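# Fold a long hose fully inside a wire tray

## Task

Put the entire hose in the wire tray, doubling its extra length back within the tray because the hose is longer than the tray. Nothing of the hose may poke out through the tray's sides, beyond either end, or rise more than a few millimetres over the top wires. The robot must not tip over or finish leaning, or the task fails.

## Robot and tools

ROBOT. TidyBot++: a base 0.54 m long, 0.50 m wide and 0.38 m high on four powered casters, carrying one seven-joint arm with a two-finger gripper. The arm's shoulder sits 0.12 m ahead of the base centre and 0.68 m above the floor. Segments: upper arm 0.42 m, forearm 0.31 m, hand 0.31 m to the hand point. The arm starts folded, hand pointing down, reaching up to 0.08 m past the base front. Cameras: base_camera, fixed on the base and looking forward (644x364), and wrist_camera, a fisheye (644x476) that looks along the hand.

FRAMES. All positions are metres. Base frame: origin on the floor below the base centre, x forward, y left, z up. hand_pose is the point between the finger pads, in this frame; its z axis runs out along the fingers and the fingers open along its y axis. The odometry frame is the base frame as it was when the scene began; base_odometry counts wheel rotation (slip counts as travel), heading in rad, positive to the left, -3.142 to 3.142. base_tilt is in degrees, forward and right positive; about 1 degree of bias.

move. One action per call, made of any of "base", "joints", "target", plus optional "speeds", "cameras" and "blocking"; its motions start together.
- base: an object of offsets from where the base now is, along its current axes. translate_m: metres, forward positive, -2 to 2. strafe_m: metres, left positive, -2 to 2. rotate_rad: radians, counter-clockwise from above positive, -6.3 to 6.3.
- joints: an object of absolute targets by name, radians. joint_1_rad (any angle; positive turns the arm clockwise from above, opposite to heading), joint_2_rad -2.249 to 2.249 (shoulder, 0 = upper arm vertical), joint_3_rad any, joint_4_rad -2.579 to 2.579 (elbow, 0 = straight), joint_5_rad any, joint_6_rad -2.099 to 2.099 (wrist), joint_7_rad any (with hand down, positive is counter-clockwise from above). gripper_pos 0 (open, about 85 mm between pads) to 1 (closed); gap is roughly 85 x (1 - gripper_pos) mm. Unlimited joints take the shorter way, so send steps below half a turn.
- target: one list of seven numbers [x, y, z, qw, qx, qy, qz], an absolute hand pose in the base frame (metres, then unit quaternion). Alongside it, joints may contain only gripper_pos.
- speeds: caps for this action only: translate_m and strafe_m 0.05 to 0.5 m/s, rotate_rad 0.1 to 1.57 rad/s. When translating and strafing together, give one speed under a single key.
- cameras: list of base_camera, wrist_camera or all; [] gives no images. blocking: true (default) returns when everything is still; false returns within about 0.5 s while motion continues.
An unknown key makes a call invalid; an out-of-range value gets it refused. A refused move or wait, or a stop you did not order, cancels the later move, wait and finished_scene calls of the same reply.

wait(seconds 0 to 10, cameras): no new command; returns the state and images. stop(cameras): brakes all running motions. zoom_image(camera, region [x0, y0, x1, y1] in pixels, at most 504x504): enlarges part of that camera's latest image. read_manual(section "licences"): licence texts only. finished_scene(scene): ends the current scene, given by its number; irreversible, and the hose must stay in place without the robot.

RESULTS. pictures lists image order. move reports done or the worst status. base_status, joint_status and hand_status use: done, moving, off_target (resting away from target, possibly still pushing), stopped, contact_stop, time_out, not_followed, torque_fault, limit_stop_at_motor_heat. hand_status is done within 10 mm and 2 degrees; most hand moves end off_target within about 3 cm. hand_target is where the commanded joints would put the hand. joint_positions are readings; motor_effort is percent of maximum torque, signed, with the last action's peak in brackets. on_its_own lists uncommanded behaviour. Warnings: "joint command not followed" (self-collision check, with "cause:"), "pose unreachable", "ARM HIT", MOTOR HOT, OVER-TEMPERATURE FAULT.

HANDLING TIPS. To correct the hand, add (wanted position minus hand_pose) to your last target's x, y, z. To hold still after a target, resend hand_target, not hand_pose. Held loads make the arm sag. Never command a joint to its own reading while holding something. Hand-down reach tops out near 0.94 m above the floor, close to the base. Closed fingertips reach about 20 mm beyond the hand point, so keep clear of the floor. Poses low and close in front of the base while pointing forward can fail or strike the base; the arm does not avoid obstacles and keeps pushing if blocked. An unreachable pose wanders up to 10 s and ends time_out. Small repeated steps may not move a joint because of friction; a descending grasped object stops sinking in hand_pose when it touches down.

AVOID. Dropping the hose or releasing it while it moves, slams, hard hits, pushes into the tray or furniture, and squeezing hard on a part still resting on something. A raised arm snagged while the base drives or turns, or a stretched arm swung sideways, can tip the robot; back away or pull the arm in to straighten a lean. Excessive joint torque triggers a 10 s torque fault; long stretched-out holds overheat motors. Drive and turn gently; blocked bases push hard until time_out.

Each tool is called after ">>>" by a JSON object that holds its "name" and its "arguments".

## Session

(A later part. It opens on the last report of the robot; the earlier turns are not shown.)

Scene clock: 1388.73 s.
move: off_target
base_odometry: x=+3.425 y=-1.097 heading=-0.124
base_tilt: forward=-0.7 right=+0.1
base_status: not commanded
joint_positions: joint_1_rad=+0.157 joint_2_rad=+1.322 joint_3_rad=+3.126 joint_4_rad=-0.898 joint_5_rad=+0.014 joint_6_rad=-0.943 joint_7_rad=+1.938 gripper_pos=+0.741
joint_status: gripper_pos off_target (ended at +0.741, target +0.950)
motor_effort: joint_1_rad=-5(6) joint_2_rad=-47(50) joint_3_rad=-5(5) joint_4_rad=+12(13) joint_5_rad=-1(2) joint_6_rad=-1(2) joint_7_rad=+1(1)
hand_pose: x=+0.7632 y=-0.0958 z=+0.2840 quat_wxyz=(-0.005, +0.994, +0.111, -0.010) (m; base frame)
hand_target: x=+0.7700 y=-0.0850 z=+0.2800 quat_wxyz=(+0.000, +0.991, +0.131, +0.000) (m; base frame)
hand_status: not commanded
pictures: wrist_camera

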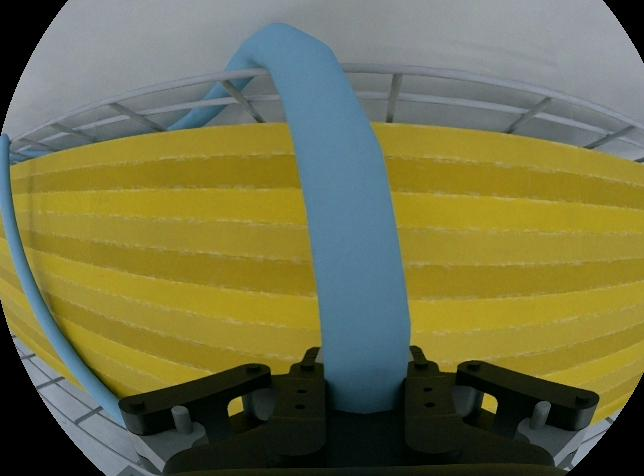

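>>> {"name": "move", "arguments": {"target": [0.70, -0.1, 0.58, 0, 0.966, 0.259, 0], "cameras": ["wrist_camera"]}}

>>> {"name": "move", "arguments": {"base": {"translate_m": -0.2}, "target": [0.60, -0.1, 0.75, 0, 0.857, 0.515, 0]}}

Scene clock: 1393.17 s.
move: off_target
base_odometry: x=+3.425 y=-1.097 heading=-0.124
base_tilt: forward=-0.7 right=+0.1
base_status: not commanded
joint_positions: joint_1_rad=+0.186 joint_2_rad=+0.793 joint_3_rad=+3.099 joint_4_rad=-1.103 joint_5_rad=+0.021 joint_6_rad=-1.209 joint_7_rad=+2.162 gripper_pos=+0.741
joint_status: not commanded
motor_effort: joint_1_rad=-1(5) joint_2_rad=-47(59) joint_3_rad=-3(5) joint_4_rad=+18(19) joint_5_rad=+0(2) joint_6_rad=+0(2) joint_7_rad=+1(2)
hand_pose: x=+0.7203 y=-0.0961 z=+0.5663 quat_wxyz=(+0.002, +0.976, +0.219, +0.019) (m; base frame)
hand_target: x=+0.7000 y=-0.1000 z=+0.5800 quat_wxyz=(+0.000, +0.966, +0.259, +0.000) (m; base frame)
hand_status: off_target (0.025 m and 5.3 deg from the pose sent, 0.303 m and 17.4 deg at the start)
pictures: wrist_camera

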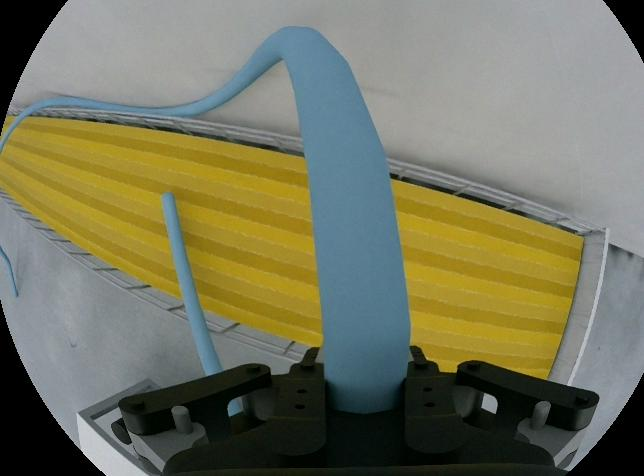

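Scene clock: 1394.93 s.
move: off_target
base_odometry: x=+3.227 y=-1.073 heading=-0.124
base_tilt: forward=-0.7 right=+0.1
base_status: done
joint_positions: joint_1_rad=+0.267 joint_2_rad=+0.457 joint_3_rad=+3.040 joint_4_rad=-1.128 joint_5_rad=+0.025 joint_6_rad=-1.510 joint_7_rad=+2.740 gripper_pos=+0.741
joint_status: not commanded
motor_effort: joint_1_rad=-1(2) joint_2_rad=-37(51) joint_3_rad=-2(3) joint_4_rad=+19(20) joint_5_rad=+0(1) joint_6_rad=-1(3) joint_7_rad=+1(2)
hand_pose: x=+0.6229 y=-0.0990 z=+0.7454 quat_wxyz=(+0.008, +0.879, +0.476, +0.025) (m; base frame)
hand_target: x=+0.6000 y=-0.1000 z=+0.7500 quat_wxyz=(+0.000, +0.857, +0.515, +0.000) (m; base frame)
hand_status: off_target (0.023 m and 6.0 deg from the pose sent, 0.220 m and 36.8 deg at the start)
pictures: base_camera, wrist_camera

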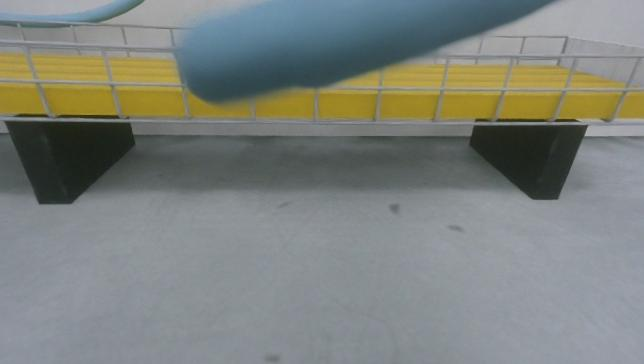

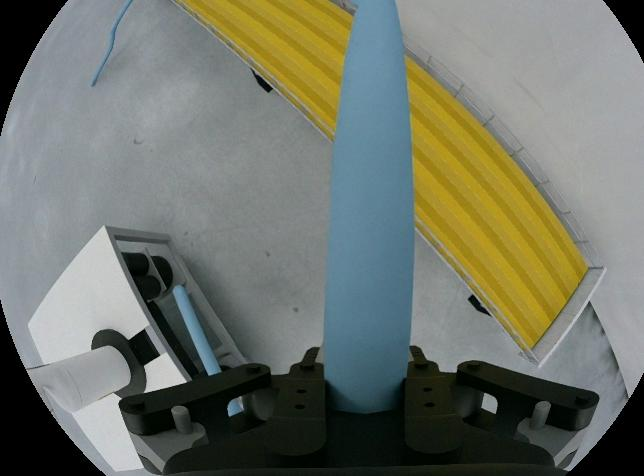

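>>> {"name": "move", "arguments": {"target": [0.60, -0.1, 0.72, 0, 0.707, 0.707, 0]}}

>>> {"name": "zoom_image", "arguments": {"camera": "wrist_camera", "region": [200, 0, 600, 240]}}

Scene clock: 1401.80 s.
move: off_target
base_odometry: x=+3.227 y=-1.073 heading=-0.124
base_tilt: forward=-0.7 right=+0.1
base_status: not commanded
joint_positions: joint_1_rad=+0.333 joint_2_rad=+0.460 joint_3_rad=+2.943 joint_4_rad=-1.212 joint_5_rad=+0.066 joint_6_rad=-1.499 joint_7_rad=+3.186 gripper_pos=+0.741
joint_status: not commanded
motor_effort: joint_1_rad=-2(3) joint_2_rad=-35(36) joint_3_rad=-4(5) joint_4_rad=+18(20) joint_5_rad=+1(1) joint_6_rad=-2(2) joint_7_rad=+2(2)
hand_pose: x=+0.5980 y=-0.0970 z=+0.7196 quat_wxyz=(-0.015, +0.743, +0.670, +0.002) (m; base frame)
hand_target: x=+0.6000 y=-0.1000 z=+0.7200 quat_wxyz=(+0.000, +0.707, +0.707, +0.000) (m; base frame)
hand_status: off_target (0.004 m and 6.2 deg from the pose sent, 0.034 m and 33.3 deg at the start)
pictures: base_camera, wrist_camera

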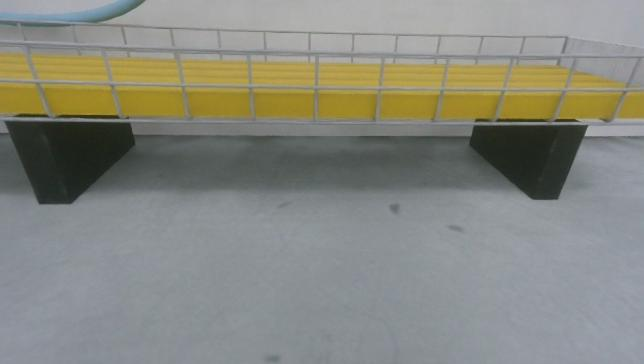

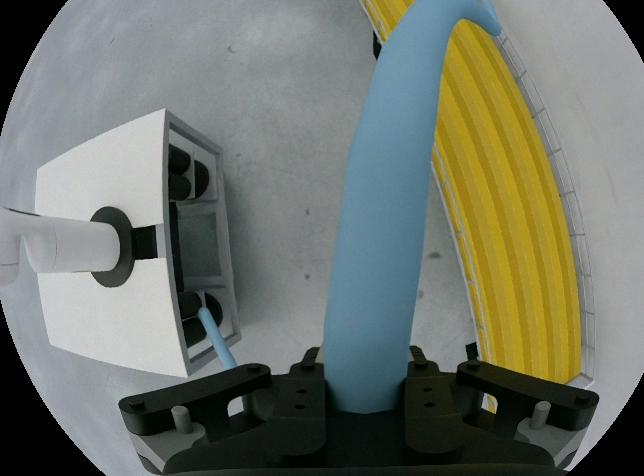

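Scaled by 1.260.

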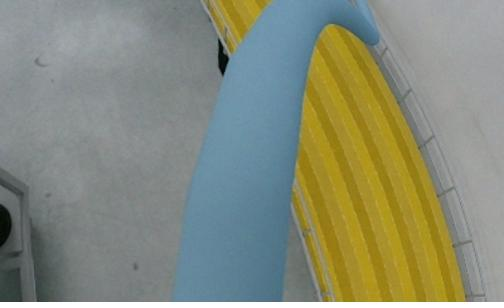

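>>> {"name": "move", "arguments": {"base": {"strafe_m": 0.35}, "speeds": {"strafe_m": 0.25}}}

>>> {"name": "zoom_image", "arguments": {"camera": "base_camera", "region": [0, 0, 400, 100]}}

Scene clock: 1406.17 s.
move: done
base_odometry: x=+3.270 y=-0.725 heading=-0.124
base_tilt: forward=-0.7 right=+0.1
base_status: done
joint_positions: joint_1_rad=+0.346 joint_2_rad=+0.461 joint_3_rad=+2.938 joint_4_rad=-1.212 joint_5_rad=+0.073 joint_6_rad=-1.499 joint_7_rad=+3.190 gripper_pos=+0.741
joint_status: not commanded
motor_effort: joint_1_rad=-3(5) joint_2_rad=-34(37) joint_3_rad=-4(6) joint_4_rad=+16(18) joint_5_rad=-1(1) joint_6_rad=-3(3) joint_7_rad=+2(3)
hand_pose: x=+0.5967 y=-0.1035 z=+0.7193 quat_wxyz=(-0.014, +0.744, +0.668, +0.000) (m; base frame)
hand_target: x=+0.6000 y=-0.1000 z=+0.7200 quat_wxyz=(+0.000, +0.707, +0.707, +0.000) (m; base frame)
hand_status: not commanded
pictures: base_camera, wrist_camera

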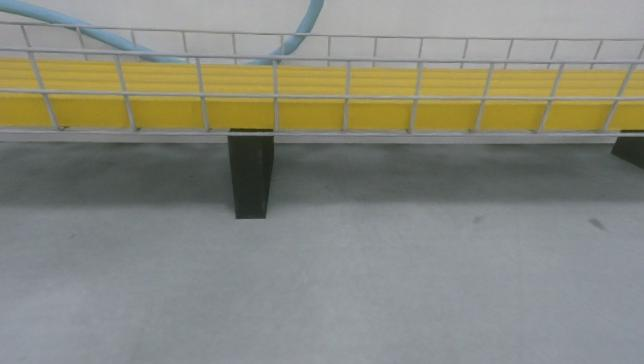

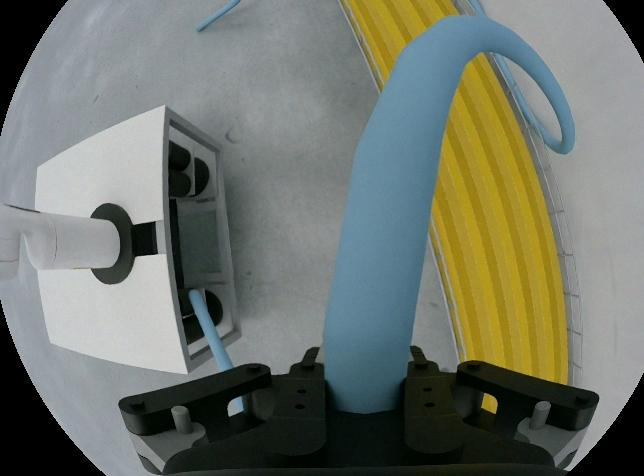

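Scaled by 1.260.

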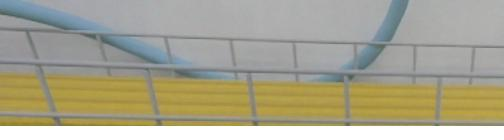

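>>> {"name": "move", "arguments": {"base": {"strafe_m": -0.3}, "speeds": {"strafe_m": 0.25}, "target": [0.5, -0.1, 0.88, 0, 0.707, 0.707, 0]}}

>>> {"name": "zoom_image", "arguments": {"camera": "base_camera", "region": [0, 0, 400, 100]}}

>>> {"name": "move", "arguments": {"base": {"translate_m": -0.3}, "speeds": {"translate_m": 0.2}}}

>>> {"name": "zoom_image", "arguments": {"camera": "base_camera", "region": [0, 0, 400, 100]}}

Scene clock: 1411.57 s.
move: off_target
base_odometry: x=+3.233 y=-1.023 heading=-0.124
base_tilt: forward=-0.7 right=+0.1
base_status: done
joint_positions: joint_1_rad=+0.340 joint_2_rad=+0.250 joint_3_rad=+3.027 joint_4_rad=-1.022 joint_5_rad=+0.061 joint_6_rad=-1.838 joint_7_rad=+3.301 gripper_pos=+0.743
joint_status: not commanded
motor_effort: joint_1_rad=-2(4) joint_2_rad=-28(40) joint_3_rad=-2(6) joint_4_rad=+18(19) joint_5_rad=+0(1) joint_6_rad=-1(5) joint_7_rad=+2(3)
hand_pose: x=+0.5156 y=-0.1157 z=+0.8719 quat_wxyz=(+0.022, +0.737, +0.675, -0.004) (m; base frame)
hand_target: x=+0.5000 y=-0.1000 z=+0.8800 quat_wxyz=(+0.000, +0.707, +0.707, +0.000) (m; base frame)
hand_status: off_target (0.024 m and 5.7 deg from the pose sent, 0.188 m and 6.4 deg at the start)
pictures: base_camera, wrist_camera

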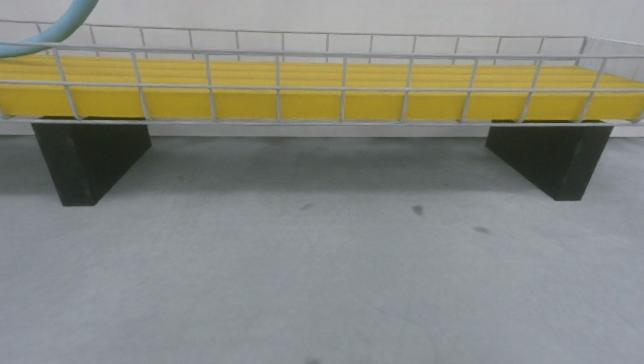

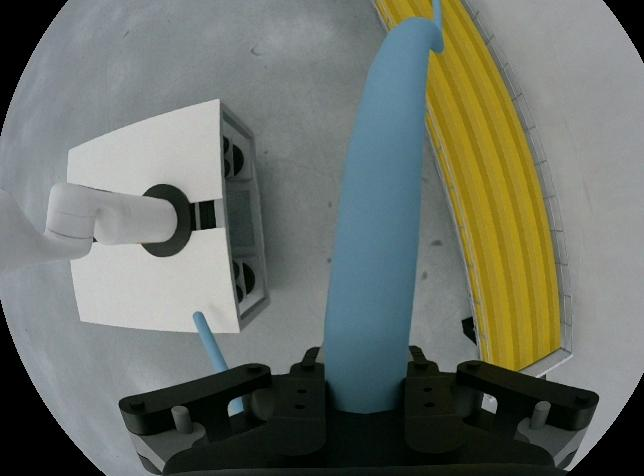

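Scaled by 1.260.

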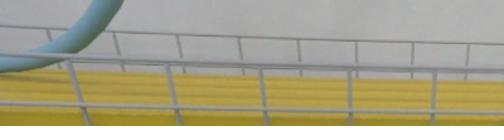

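Scene clock: 1413.83 s.
move: done
base_odometry: x=+2.935 y=-0.986 heading=-0.124
base_tilt: forward=-0.7 right=+0.1
base_status: done
joint_positions: joint_1_rad=+0.340 joint_2_rad=+0.252 joint_3_rad=+3.028 joint_4_rad=-1.022 joint_5_rad=+0.060 joint_6_rad=-1.841 joint_7_rad=+3.301 gripper_pos=+0.743
joint_status: not commanded
motor_effort: joint_1_rad=-1(2) joint_2_rad=-28(32) joint_3_rad=-2(3) joint_4_rad=+18(19) joint_5_rad=+1(1) joint_6_rad=-2(2) joint_7_rad=+2(2)
hand_pose: x=+0.5152 y=-0.1153 z=+0.8710 quat_wxyz=(+0.020, +0.737, +0.675, -0.004) (m; base frame)
hand_target: x=+0.5000 y=-0.1000 z=+0.8800 quat_wxyz=(+0.000, +0.707, +0.707, +0.000) (m; base frame)
hand_status: not commanded
pictures: base_camera, wrist_camera

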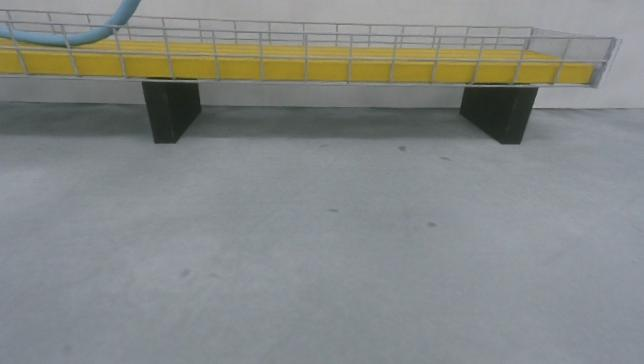

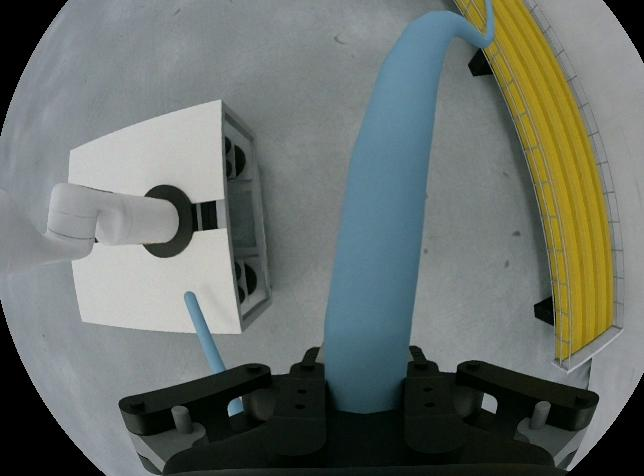

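Scaled by 1.260.

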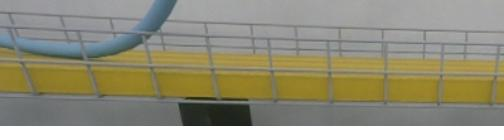

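>>> {"name": "move", "arguments": {"base": {"strafe_m": -0.3, "translate_m": 0.3}, "speeds": {"strafe_m": 0.25}, "target": [0.55, 0.0, 0.7, 0, 0.866, 0.5, 0]}}

Scene clock: 1425.97 s.
move: off_target
base_odometry: x=+3.195 y=-1.321 heading=-0.125
base_tilt: forward=-0.7 right=+0.1
base_status: done
joint_positions: joint_1_rad=+0.126 joint_2_rad=+0.320 joint_3_rad=+3.023 joint_4_rad=-1.478 joint_5_rad=+0.058 joint_6_rad=-1.383 joint_7_rad=+2.647 gripper_pos=+0.744
joint_status: not commanded
motor_effort: joint_1_rad=+0(3) joint_2_rad=-30(32) joint_3_rad=-2(4) joint_4_rad=+17(18) joint_5_rad=+0(1) joint_6_rad=-2(2) joint_7_rad=+0(3)
hand_pose: x=+0.5440 y=-0.0223 z=+0.7009 quat_wxyz=(-0.001, +0.859, +0.512, -0.020) (m; base frame)
hand_target: x=+0.5500 y=+0.0000 z=+0.7000 quat_wxyz=(+0.000, +0.866, +0.500, +0.000) (m; base frame)
hand_status: off_target (0.023 m and 2.9 deg from the pose sent, 0.209 m and 25.1 deg at the start)
pictures: base_camera, wrist_camera

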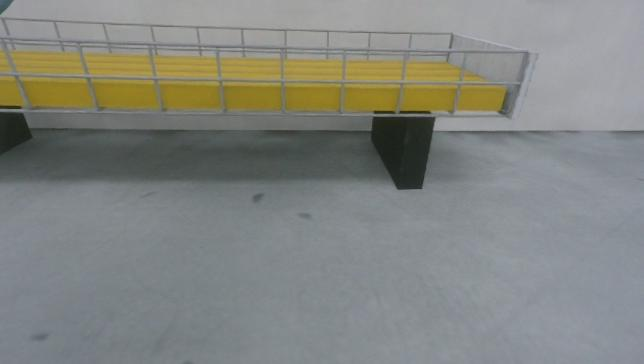

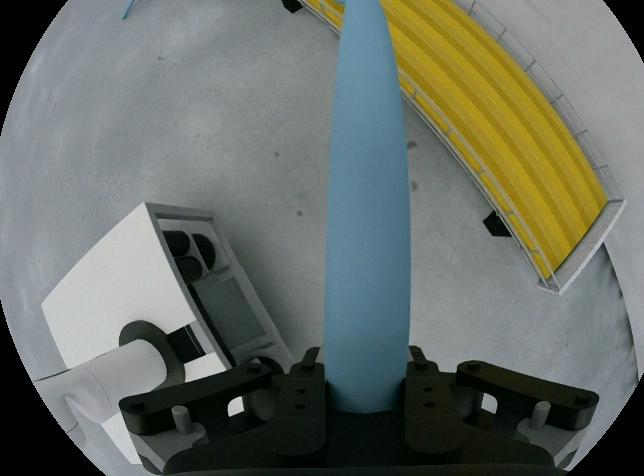

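>>> {"name": "move", "arguments": {"target": [0.75, 0.0, 0.42, 0, 0.92, 0.39, 0]}}

Scene clock: 1430.80 s.
move: off_target
base_odometry: x=+3.195 y=-1.321 heading=-0.125
base_tilt: forward=-0.7 right=+0.1
base_status: not commanded
joint_positions: joint_1_rad=+0.103 joint_2_rad=+1.047 joint_3_rad=+3.023 joint_4_rad=-1.084 joint_5_rad=+0.100 joint_6_rad=-1.081 joint_7_rad=+2.367 gripper_pos=+0.744
joint_status: not commanded
motor_effort: joint_1_rad=-5(6) joint_2_rad=-46(48) joint_3_rad=-7(8) joint_4_rad=+13(17) joint_5_rad=-2(2) joint_6_rad=-1(2) joint_7_rad=+1(2)
hand_pose: x=+0.7282 y=-0.0254 z=+0.4180 quat_wxyz=(-0.020, +0.919, +0.392, -0.026) (m; base frame)
hand_target: x=+0.7500 y=+0.0000 z=+0.4200 quat_wxyz=(+0.000, +0.921, +0.390, +0.000) (m; base frame)
hand_status: off_target (0.033 m and 3.8 deg from the pose sent, 0.349 m and 15.9 deg at the start)
pictures: base_camera, wrist_camera

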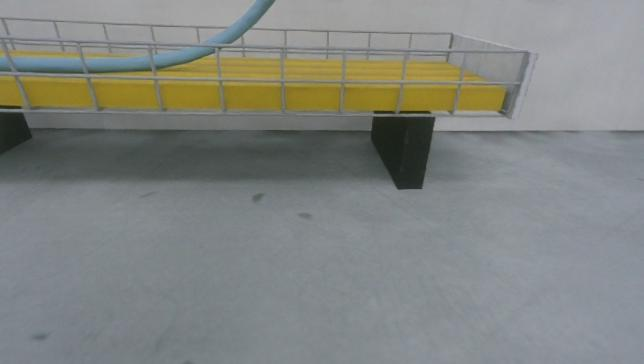

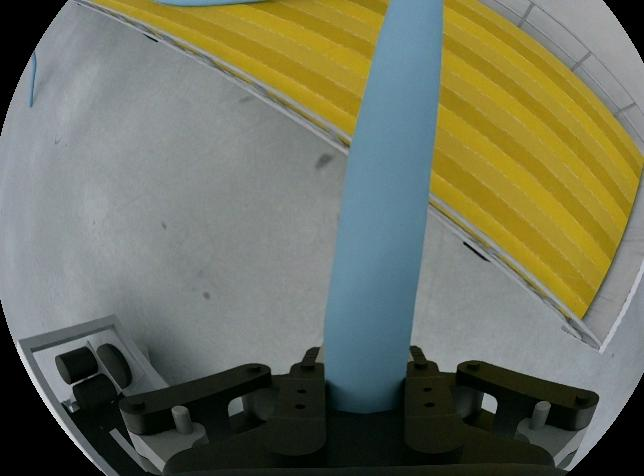

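>>> {"name": "move", "arguments": {"base": {"translate_m": 0.05, "strafe_m": -0.05}, "target": [0.80, -0.05, 0.33, 0, 0.92, 0.39, 0]}}

>>> {"name": "move", "arguments": {"target": [0.72, -0.07, 0.32, 0, 1, 0, 0]}}

Scene clock: 1438.17 s.
move: off_target
base_odometry: x=+3.239 y=-1.377 heading=-0.125
base_tilt: forward=-0.6 right=+0.1
base_status: done
joint_positions: joint_1_rad=+0.109 joint_2_rad=+1.325 joint_3_rad=+3.047 joint_4_rad=-0.769 joint_5_rad=+0.101 joint_6_rad=-1.079 joint_7_rad=+2.364 gripper_pos=+0.744
joint_status: not commanded
motor_effort: joint_1_rad=-6(7) joint_2_rad=-52(55) joint_3_rad=-6(7) joint_4_rad=+15(16) joint_5_rad=-1(2) joint_6_rad=+1(1) joint_7_rad=+1(2)
hand_pose: x=+0.7883 y=-0.0510 z=+0.3178 quat_wxyz=(-0.008, +0.929, +0.370, -0.012) (m; base frame)
hand_target: x=+0.8000 y=-0.0500 z=+0.3300 quat_wxyz=(+0.000, +0.921, +0.390, +0.000) (m; base frame)
hand_status: off_target (0.017 m and 3.0 deg from the pose sent, 0.116 m and 3.8 deg at the start)
pictures: base_camera, wrist_camera

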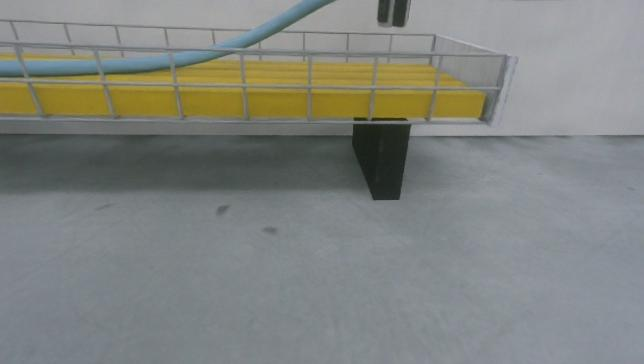

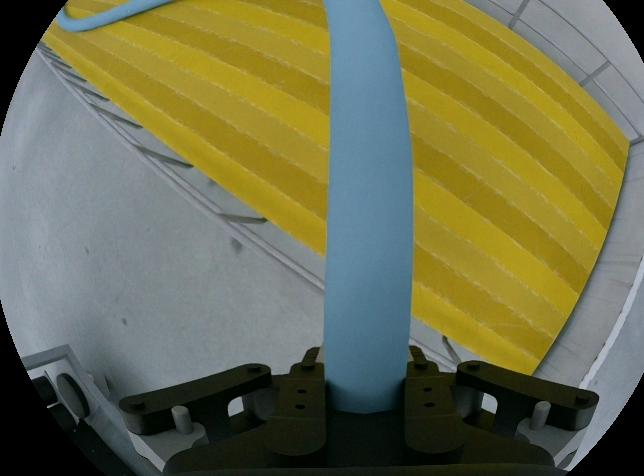

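Scene clock: 1440.37 s.
move: off_target
base_odometry: x=+3.239 y=-1.377 heading=-0.125
base_tilt: forward=-0.7 right=+0.1
base_status: not commanded
joint_positions: joint_1_rad=+0.109 joint_2_rad=+1.180 joint_3_rad=+3.126 joint_4_rad=-1.201 joint_5_rad=+0.032 joint_6_rad=-0.837 joint_7_rad=+1.782 gripper_pos=+0.744
joint_status: not commanded
motor_effort: joint_1_rad=+0(6) joint_2_rad=-49(52) joint_3_rad=-1(6) joint_4_rad=+13(15) joint_5_rad=+0(2) joint_6_rad=+0(1) joint_7_rad=-1(3)
hand_pose: x=+0.6978 y=-0.0607 z=+0.3040 quat_wxyz=(-0.002, +0.997, +0.065, -0.038) (m; base frame)
hand_target: x=+0.7200 y=-0.0700 z=+0.3200 quat_wxyz=(+0.000, +1.000, +0.000, +0.000) (m; base frame)
hand_status: off_target (0.029 m and 8.7 deg from the pose sent, 0.071 m and 43.4 deg at the start)
pictures: base_camera, wrist_camera

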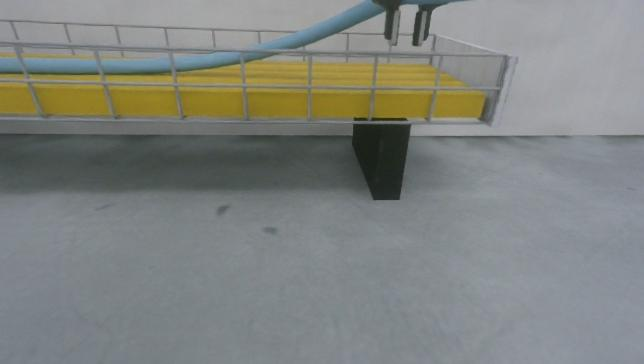

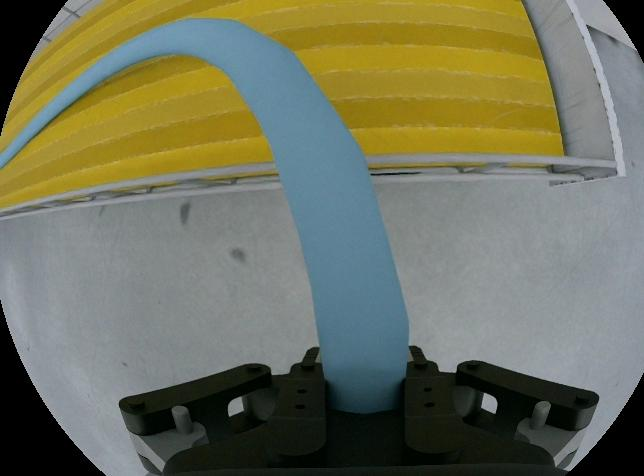

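>>> {"name": "move", "arguments": {"base": {"translate_m": 0.18}, "speeds": {"translate_m": 0.15}, "target": [0.68, -0.04, 0.32, 0, 0.94, -0.342, 0]}}

Scene clock: 1445.00 s.
move: off_target
base_odometry: x=+3.418 y=-1.400 heading=-0.125
base_tilt: forward=-0.8 right=+0.1
base_status: done
joint_positions: joint_1_rad=-0.013 joint_2_rad=+1.119 joint_3_rad=+3.262 joint_4_rad=-1.405 joint_5_rad=-0.167 joint_6_rad=-0.736 joint_7_rad=+1.207 gripper_pos=+0.744
joint_status: not commanded
motor_effort: joint_1_rad=+2(4) joint_2_rad=-46(49) joint_3_rad=+3(4) joint_4_rad=+12(13) joint_5_rad=-2(2) joint_6_rad=+2(2) joint_7_rad=-4(4)
hand_pose: x=+0.6464 y=-0.0262 z=+0.3005 quat_wxyz=(+0.010, +0.962, -0.266, -0.053) (m; base frame)
hand_target: x=+0.6800 y=-0.0400 z=+0.3200 quat_wxyz=(+0.000, +0.940, -0.342, +0.000) (m; base frame)
hand_status: off_target (0.041 m and 11.0 deg from the pose sent, 0.032 m and 47.6 deg at the start)
pictures: base_camera, wrist_camera

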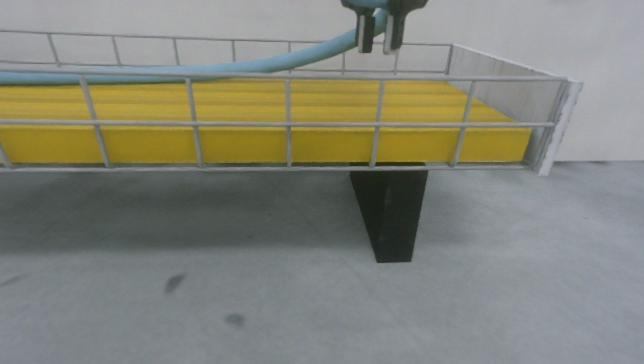

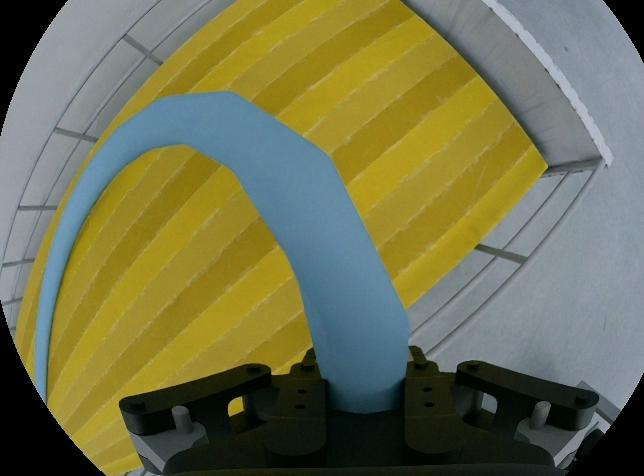

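>>> {"name": "move", "arguments": {"target": [0.72, -0.04, 0.28, 0, 0.82, -0.574, 0]}}

>>> {"name": "move", "arguments": {"target": [0.71, -0.04, 0.22, 0, 0.707, -0.707, 0]}}

Scene clock: 1449.40 s.
move: off_target
base_odometry: x=+3.418 y=-1.400 heading=-0.125
base_tilt: forward=-0.7 right=+0.1
base_status: not commanded
joint_positions: joint_1_rad=-0.055 joint_2_rad=+1.241 joint_3_rad=+3.346 joint_4_rad=-1.240 joint_5_rad=-0.284 joint_6_rad=-0.737 joint_7_rad=+0.752 gripper_pos=+0.744
joint_status: not commanded
motor_effort: joint_1_rad=+4(5) joint_2_rad=-49(51) joint_3_rad=+5(6) joint_4_rad=+14(16) joint_5_rad=-2(2) joint_6_rad=+4(5) joint_7_rad=-5(5)
hand_pose: x=+0.6961 y=-0.0279 z=+0.2621 quat_wxyz=(+0.014, +0.864, -0.503, -0.020) (m; base frame)
hand_target: x=+0.7200 y=-0.0400 z=+0.2800 quat_wxyz=(+0.000, +0.819, -0.573, +0.000) (m; base frame)
hand_status: off_target (0.032 m and 10.0 deg from the pose sent, 0.078 m and 39.5 deg at the start)
pictures: base_camera, wrist_camera

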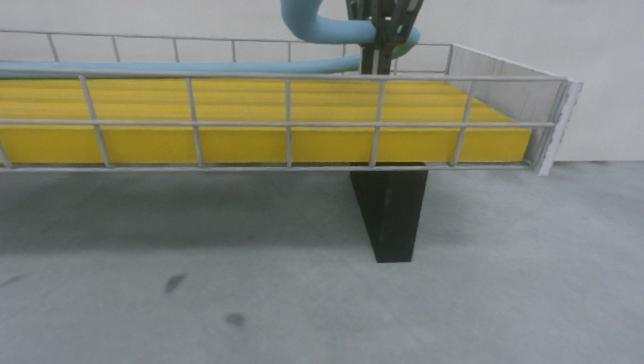

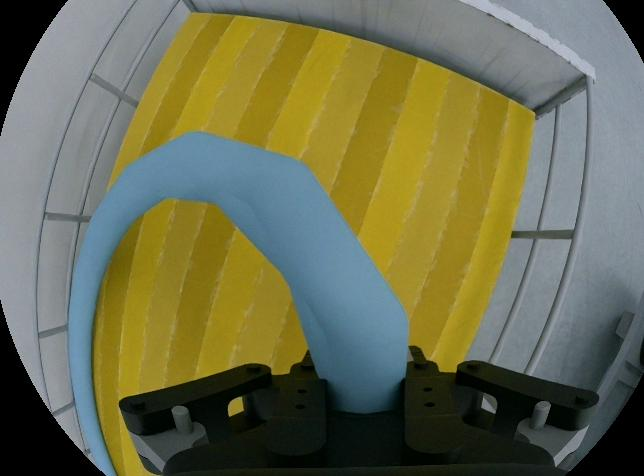

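Scene clock: 1450.67 s.
move: off_target
base_odometry: x=+3.417 y=-1.400 heading=-0.125
base_tilt: forward=-0.7 right=+0.1
base_status: not commanded
joint_positions: joint_1_rad=-0.086 joint_2_rad=+1.324 joint_3_rad=+3.391 joint_4_rad=-1.215 joint_5_rad=-0.406 joint_6_rad=-0.722 joint_7_rad=+0.490 gripper_pos=+0.744
joint_status: not commanded
motor_effort: joint_1_rad=+5(6) joint_2_rad=-44(50) joint_3_rad=+7(7) joint_4_rad=+12(15) joint_5_rad=-3(3) joint_6_rad=+5(5) joint_7_rad=-6(6)
hand_pose: x=+0.6864 y=-0.0145 z=+0.2207 quat_wxyz=(+0.014, +0.769, -0.638, -0.033) (m; base frame)
hand_target: x=+0.7100 y=-0.0400 z=+0.2200 quat_wxyz=(+0.000, +0.707, -0.707, +0.000) (m; base frame)
hand_status: off_target (0.035 m and 11.4 deg from the pose sent, 0.046 m and 29.8 deg at the start)
pictures: base_camera, wrist_camera

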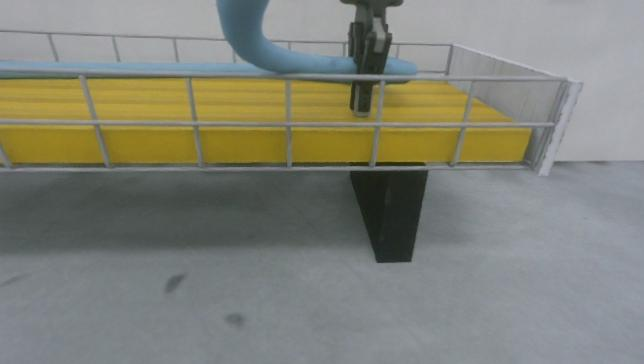

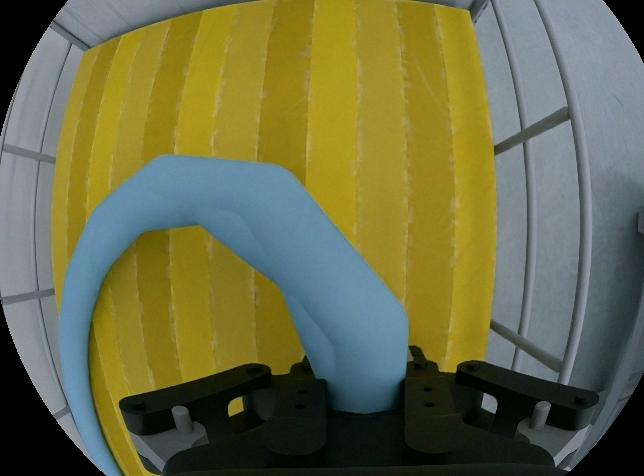

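>>> {"name": "move", "arguments": {"base": {"strafe_m": -0.07}, "speeds": {"strafe_m": 0.1}, "cameras": []}}

>>> {"name": "move", "arguments": {"joints": {"gripper_pos": 0.3}, "cameras": []}}

>>> {"name": "move", "arguments": {"target": [0.60, 0.0, 0.55, 0, 1, 0, 0]}}

Scene clock: 1454.67 s.
move: done
base_odometry: x=+3.409 y=-1.469 heading=-0.125
base_tilt: forward=-0.7 right=+0.0
base_status: done
joint_positions: joint_1_rad=-0.106 joint_2_rad=+1.325 joint_3_rad=+3.392 joint_4_rad=-1.211 joint_5_rad=-0.421 joint_6_rad=-0.722 joint_7_rad=+0.484 gripper_pos=+0.744
joint_status: not commanded
motor_effort: joint_1_rad=+7(10) joint_2_rad=-45(45) joint_3_rad=+8(11) joint_4_rad=+9(12) joint_5_rad=-1(3) joint_6_rad=+3(5) joint_7_rad=-5(6)
hand_pose: x=+0.6891 y=-0.0007 z=+0.2208 quat_wxyz=(+0.009, +0.770, -0.638, -0.034) (m; base frame)
hand_target: x=+0.7100 y=-0.0400 z=+0.2200 quat_wxyz=(+0.000, +0.707, -0.707, +0.000) (m; base frame)
hand_status: not commanded
pictures: none
No camera images: "cameras" was empty.

Scene clock: 1455.57 s.
move: done
base_odometry: x=+3.409 y=-1.469 heading=-0.125
base_tilt: forward=-0.7 right=+0.1
base_status: not commanded
joint_positions: joint_1_rad=-0.078 joint_2_rad=+1.331 joint_3_rad=+3.425 joint_4_rad=-1.210 joint_5_rad=-0.423 joint_6_rad=-0.722 joint_7_rad=+0.451 gripper_pos=+0.300
joint_status: all done
motor_effort: joint_1_rad=+1(7) joint_2_rad=-44(47) joint_3_rad=+3(8) joint_4_rad=+11(13) joint_5_rad=-1(2) joint_6_rad=+1(3) joint_7_rad=-2(5)
hand_pose: x=+0.6881 y=-0.0357 z=+0.2195 quat_wxyz=(+0.022, +0.746, -0.665, -0.024) (m; base frame)
hand_target: x=+0.7100 y=-0.0400 z=+0.2200 quat_wxyz=(+0.000, +0.707, -0.707, +0.000) (m; base frame)
hand_status: not commanded
pictures: none
No camera images: "cameras" was empty.

Scene clock: 1458.00 s.
move: off_target
base_odometry: x=+3.409 y=-1.469 heading=-0.125
base_tilt: forward=-0.6 right=+0.1
base_status: not commanded
joint_positions: joint_1_rad=-0.033 joint_2_rad=+0.571 joint_3_rad=+3.186 joint_4_rad=-1.595 joint_5_rad=-0.054 joint_6_rad=-0.916 joint_7_rad=+1.516 gripper_pos=+0.300
joint_status: not commanded
motor_effort: joint_1_rad=+0(4) joint_2_rad=-35(51) joint_3_rad=-1(5) joint_4_rad=+14(16) joint_5_rad=+0(2) joint_6_rad=+0(2) joint_7_rad=+0(3)
hand_pose: x=+0.6262 y=+0.0094 z=+0.5489 quat_wxyz=(-0.011, +0.998, -0.045, +0.030) (m; base frame)
hand_target: x=+0.6000 y=+0.0000 z=+0.5500 quat_wxyz=(+0.000, +1.000, +0.000, +0.000) (m; base frame)
hand_status: off_target (0.028 m and 6.4 deg from the pose sent, 0.344 m and 83.4 deg at the start)
pictures: base_camera, wrist_camera

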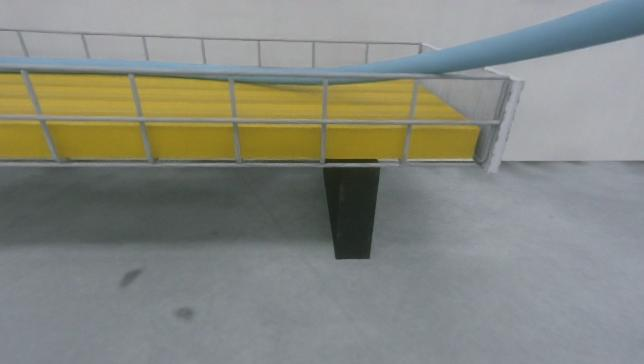

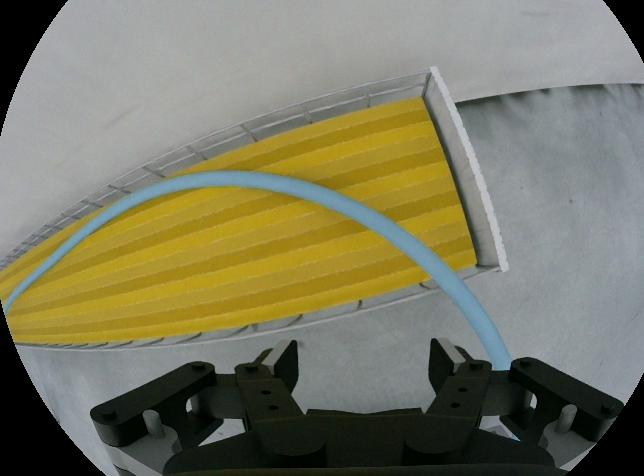

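>>> {"name": "move", "arguments": {"base": {"strafe_m": -0.35, "translate_m": -0.2}}}

Scene clock: 1465.40 s.
move: done
base_odometry: x=+3.167 y=-1.792 heading=-0.125
base_tilt: forward=-0.7 right=+0.1
base_status: done
joint_positions: joint_1_rad=-0.014 joint_2_rad=+0.569 joint_3_rad=+3.178 joint_4_rad=-1.600 joint_5_rad=-0.047 joint_6_rad=-0.920 joint_7_rad=+1.518 gripper_pos=+0.300
joint_status: not commanded
motor_effort: joint_1_rad=-1(4) joint_2_rad=-35(36) joint_3_rad=+0(4) joint_4_rad=+14(15) joint_5_rad=+1(1) joint_6_rad=+0(1) joint_7_rad=+0(1)
hand_pose: x=+0.6226 y=+0.0017 z=+0.5485 quat_wxyz=(-0.010, +0.998, -0.048, +0.027) (m; base frame)
hand_target: x=+0.6000 y=+0.0000 z=+0.5500 quat_wxyz=(+0.000, +1.000, +0.000, +0.000) (m; base frame)
hand_status: not commanded
pictures: base_camera, wrist_camera

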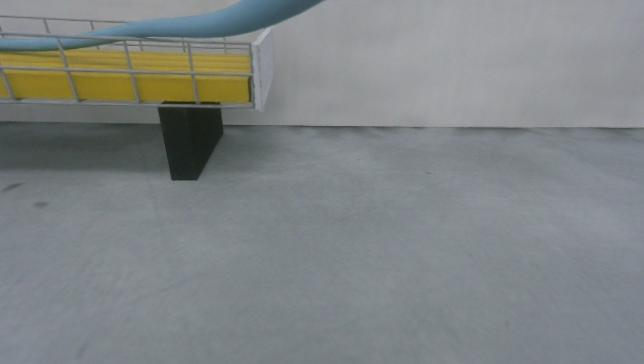

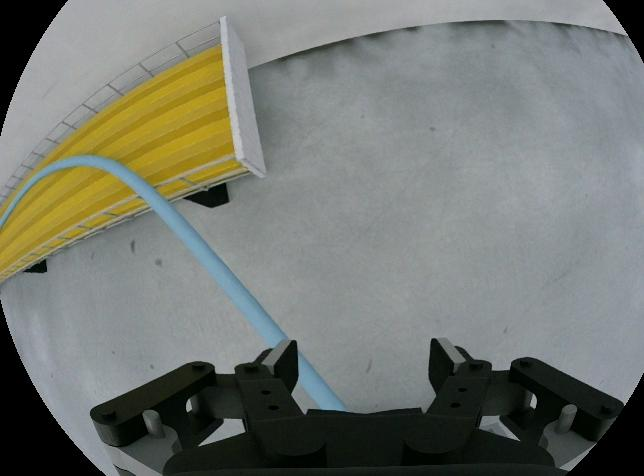

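>>> {"name": "move", "arguments": {"target": [0.5, 0, 0.62, 0, 1, 0, 0]}}

Scene clock: 1477.03 s.
move: off_target
base_odometry: x=+3.167 y=-1.792 heading=-0.125
base_tilt: forward=-0.8 right=+0.2
base_status: not commanded
joint_positions: joint_1_rad=-0.014 joint_2_rad=+0.271 joint_3_rad=+3.178 joint_4_rad=-1.809 joint_5_rad=-0.045 joint_6_rad=-0.995 joint_7_rad=+1.518 gripper_pos=+0.300
joint_status: not commanded
motor_effort: joint_1_rad=+0(1) joint_2_rad=-25(36) joint_3_rad=-1(1) joint_4_rad=+16(16) joint_5_rad=+1(1) joint_6_rad=+0(1) joint_7_rad=+0(1)
hand_pose: x=+0.5273 y=+0.0037 z=+0.6232 quat_wxyz=(-0.015, +0.998, -0.048, +0.033) (m; base frame)
hand_target: x=+0.5000 y=+0.0000 z=+0.6200 quat_wxyz=(+0.000, +1.000, +0.000, +0.000) (m; base frame)
hand_status: off_target (0.028 m and 6.9 deg from the pose sent, 0.142 m and 6.4 deg at the start)
pictures: base_camera, wrist_camera

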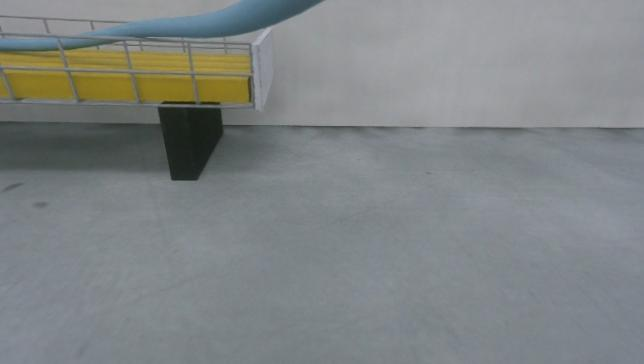

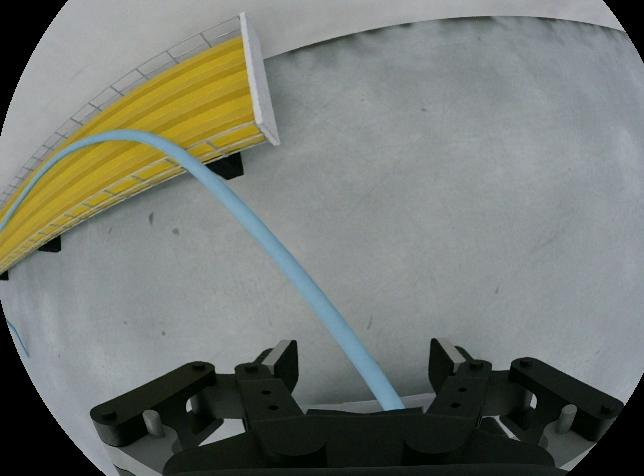

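>>> {"name": "move", "arguments": {"base": {"translate_m": -0.25}, "speeds": {"translate_m": 0.2}}}

Scene clock: 1483.73 s.
move: done
base_odometry: x=+2.919 y=-1.761 heading=-0.124
base_tilt: forward=-0.7 right=+0.1
base_status: done
joint_positions: joint_1_rad=-0.014 joint_2_rad=+0.270 joint_3_rad=+3.178 joint_4_rad=-1.815 joint_5_rad=-0.044 joint_6_rad=-1.000 joint_7_rad=+1.518 gripper_pos=+0.300
joint_status: not commanded
motor_effort: joint_1_rad=+0(1) joint_2_rad=-25(27) joint_3_rad=+0(1) joint_4_rad=+15(17) joint_5_rad=+1(1) joint_6_rad=+0(1) joint_7_rad=+0(1)
hand_pose: x=+0.5232 y=+0.0037 z=+0.6222 quat_wxyz=(-0.015, +0.998, -0.048, +0.028) (m; base frame)
hand_target: x=+0.5000 y=+0.0000 z=+0.6200 quat_wxyz=(+0.000, +1.000, +0.000, +0.000) (m; base frame)
hand_status: not commanded
pictures: base_camera, wrist_camera

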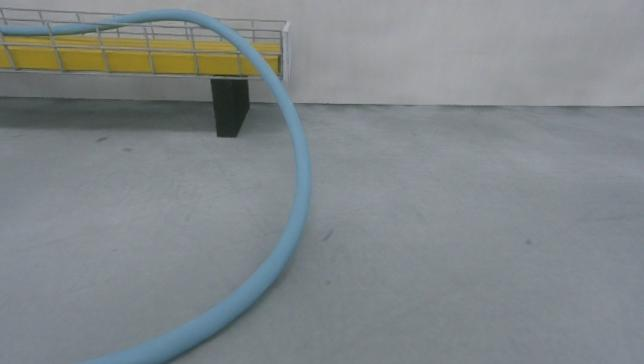

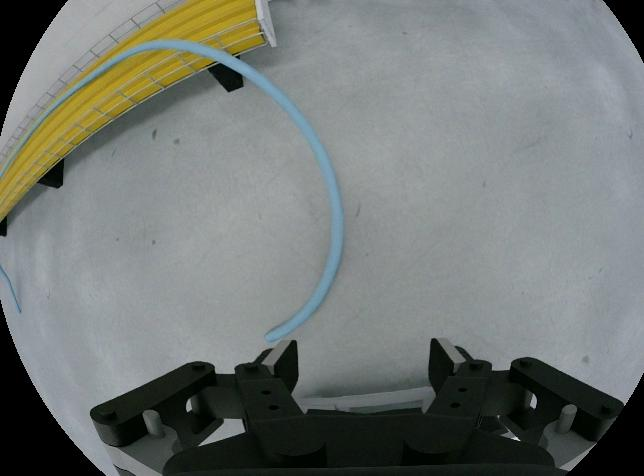

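>>> {"name": "move", "arguments": {"base": {"translate_m": -0.2}, "target": [0.55, 0.05, 0.3, 0, 0.939, -0.342, 0]}}

Scene clock: 1491.23 s.
move: off_target
base_odometry: x=+2.720 y=-1.736 heading=-0.124
base_tilt: forward=-0.6 right=+0.1
base_status: done
joint_positions: joint_1_rad=-0.176 joint_2_rad=+0.983 joint_3_rad=+3.243 joint_4_rad=-1.874 joint_5_rad=-0.337 joint_6_rad=-0.340 joint_7_rad=+1.175 gripper_pos=+0.300
joint_status: not commanded
motor_effort: joint_1_rad=-1(1) joint_2_rad=-36(38) joint_3_rad=+0(2) joint_4_rad=+5(15) joint_5_rad=+1(1) joint_6_rad=-1(1) joint_7_rad=+0(1)
hand_pose: x=+0.5437 y=+0.0548 z=+0.3026 quat_wxyz=(-0.005, +0.955, -0.295, -0.021) (m; base frame)
hand_target: x=+0.5500 y=+0.0500 z=+0.3000 quat_wxyz=(+0.000, +0.940, -0.342, +0.000) (m; base frame)
hand_status: off_target (0.008 m and 6.3 deg from the pose sent, 0.327 m and 34.7 deg at the start)
pictures: base_camera, wrist_camera

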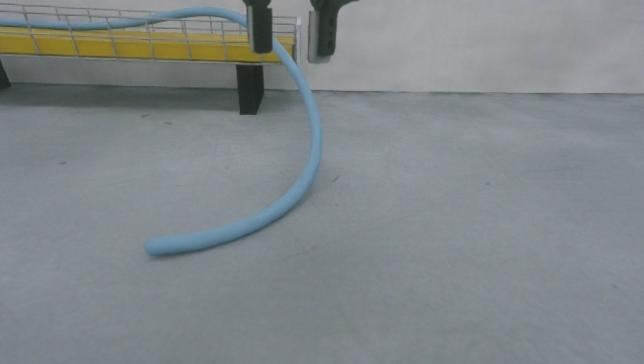

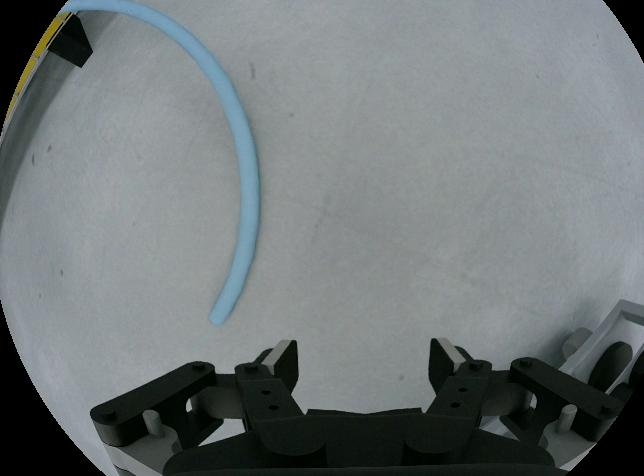

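>>> {"name": "move", "arguments": {"target": [0.645, 0.14, 0.15, 0, 0.783, -0.623, 0]}}

>>> {"name": "move", "arguments": {"target": [0.645, 0.14, 0.07, 0, 0.783, -0.623, 0]}}

Scene clock: 1496.97 s.
move: off_target
base_odometry: x=+2.720 y=-1.736 heading=-0.124
base_tilt: forward=-0.7 right=+0.1
base_status: not commanded
joint_positions: joint_1_rad=-0.381 joint_2_rad=+1.422 joint_3_rad=+3.372 joint_4_rad=-1.328 joint_5_rad=-0.531 joint_6_rad=-0.423 joint_7_rad=+0.454 gripper_pos=+0.300
joint_status: not commanded
motor_effort: joint_1_rad=-1(1) joint_2_rad=-44(46) joint_3_rad=+3(3) joint_4_rad=+7(8) joint_5_rad=+1(1) joint_6_rad=+0(1) joint_7_rad=+0(1)
hand_pose: x=+0.6512 y=+0.1327 z=+0.1478 quat_wxyz=(-0.005, +0.809, -0.588, +0.015) (m; base frame)
hand_target: x=+0.6450 y=+0.1400 z=+0.1500 quat_wxyz=(+0.000, +0.783, -0.623, +0.000) (m; base frame)
hand_status: off_target (0.010 m and 5.3 deg from the pose sent, 0.202 m and 42.8 deg at the start)
pictures: base_camera, wrist_camera

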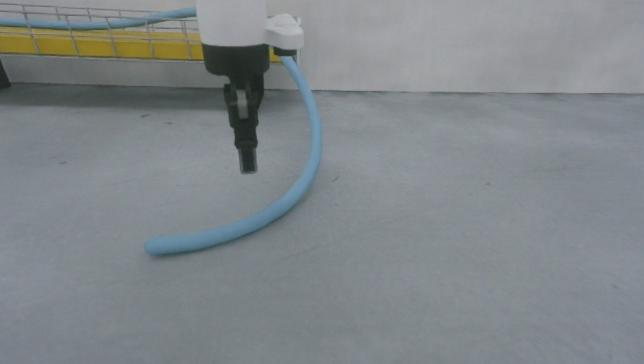

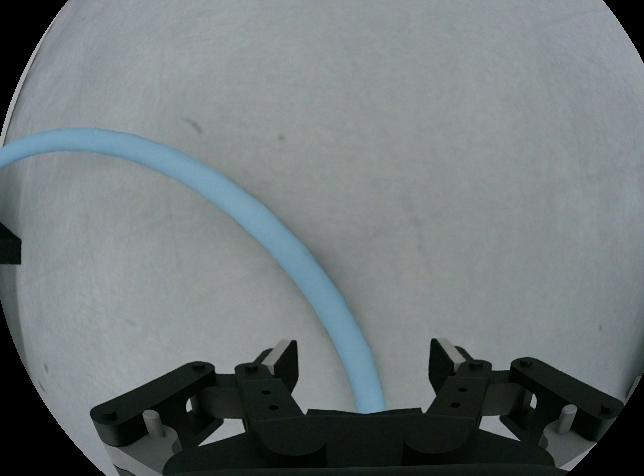

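Scene clock: 1498.43 s.
move: off_target
base_odometry: x=+2.720 y=-1.736 heading=-0.124
base_tilt: forward=-0.7 right=+0.2
base_status: not commanded
joint_positions: joint_1_rad=-0.381 joint_2_rad=+1.617 joint_3_rad=+3.372 joint_4_rad=-1.157 joint_5_rad=-0.534 joint_6_rad=-0.423 joint_7_rad=+0.428 gripper_pos=+0.300
joint_status: not commanded
motor_effort: joint_1_rad=+0(1) joint_2_rad=-44(48) joint_3_rad=+2(3) joint_4_rad=+6(8) joint_5_rad=+1(1) joint_6_rad=+0(1) joint_7_rad=+1(1)
hand_pose: x=+0.6400 y=+0.1323 z=+0.0626 quat_wxyz=(+0.006, +0.812, -0.584, +0.007) (m; base frame)
hand_target: x=+0.6450 y=+0.1400 z=+0.0700 quat_wxyz=(+0.000, +0.783, -0.623, +0.000) (m; base frame)
hand_status: off_target (0.012 m and 5.7 deg from the pose sent, 0.078 m and 5.3 deg at the start)
pictures: base_camera, wrist_camera

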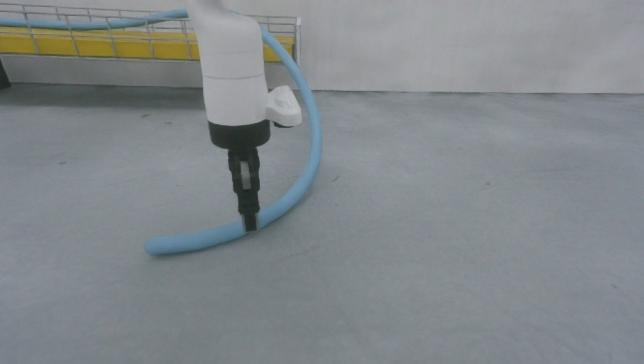

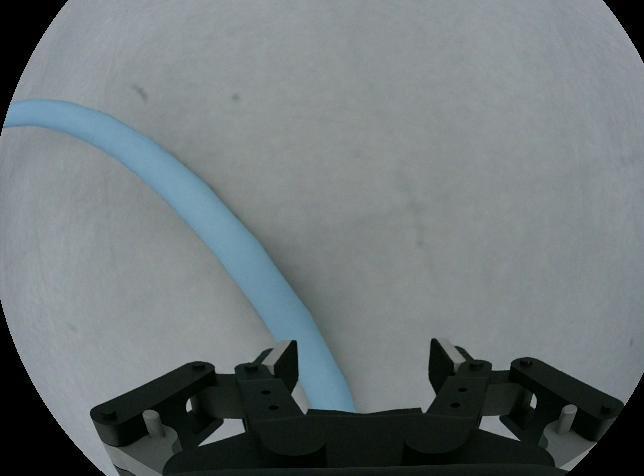

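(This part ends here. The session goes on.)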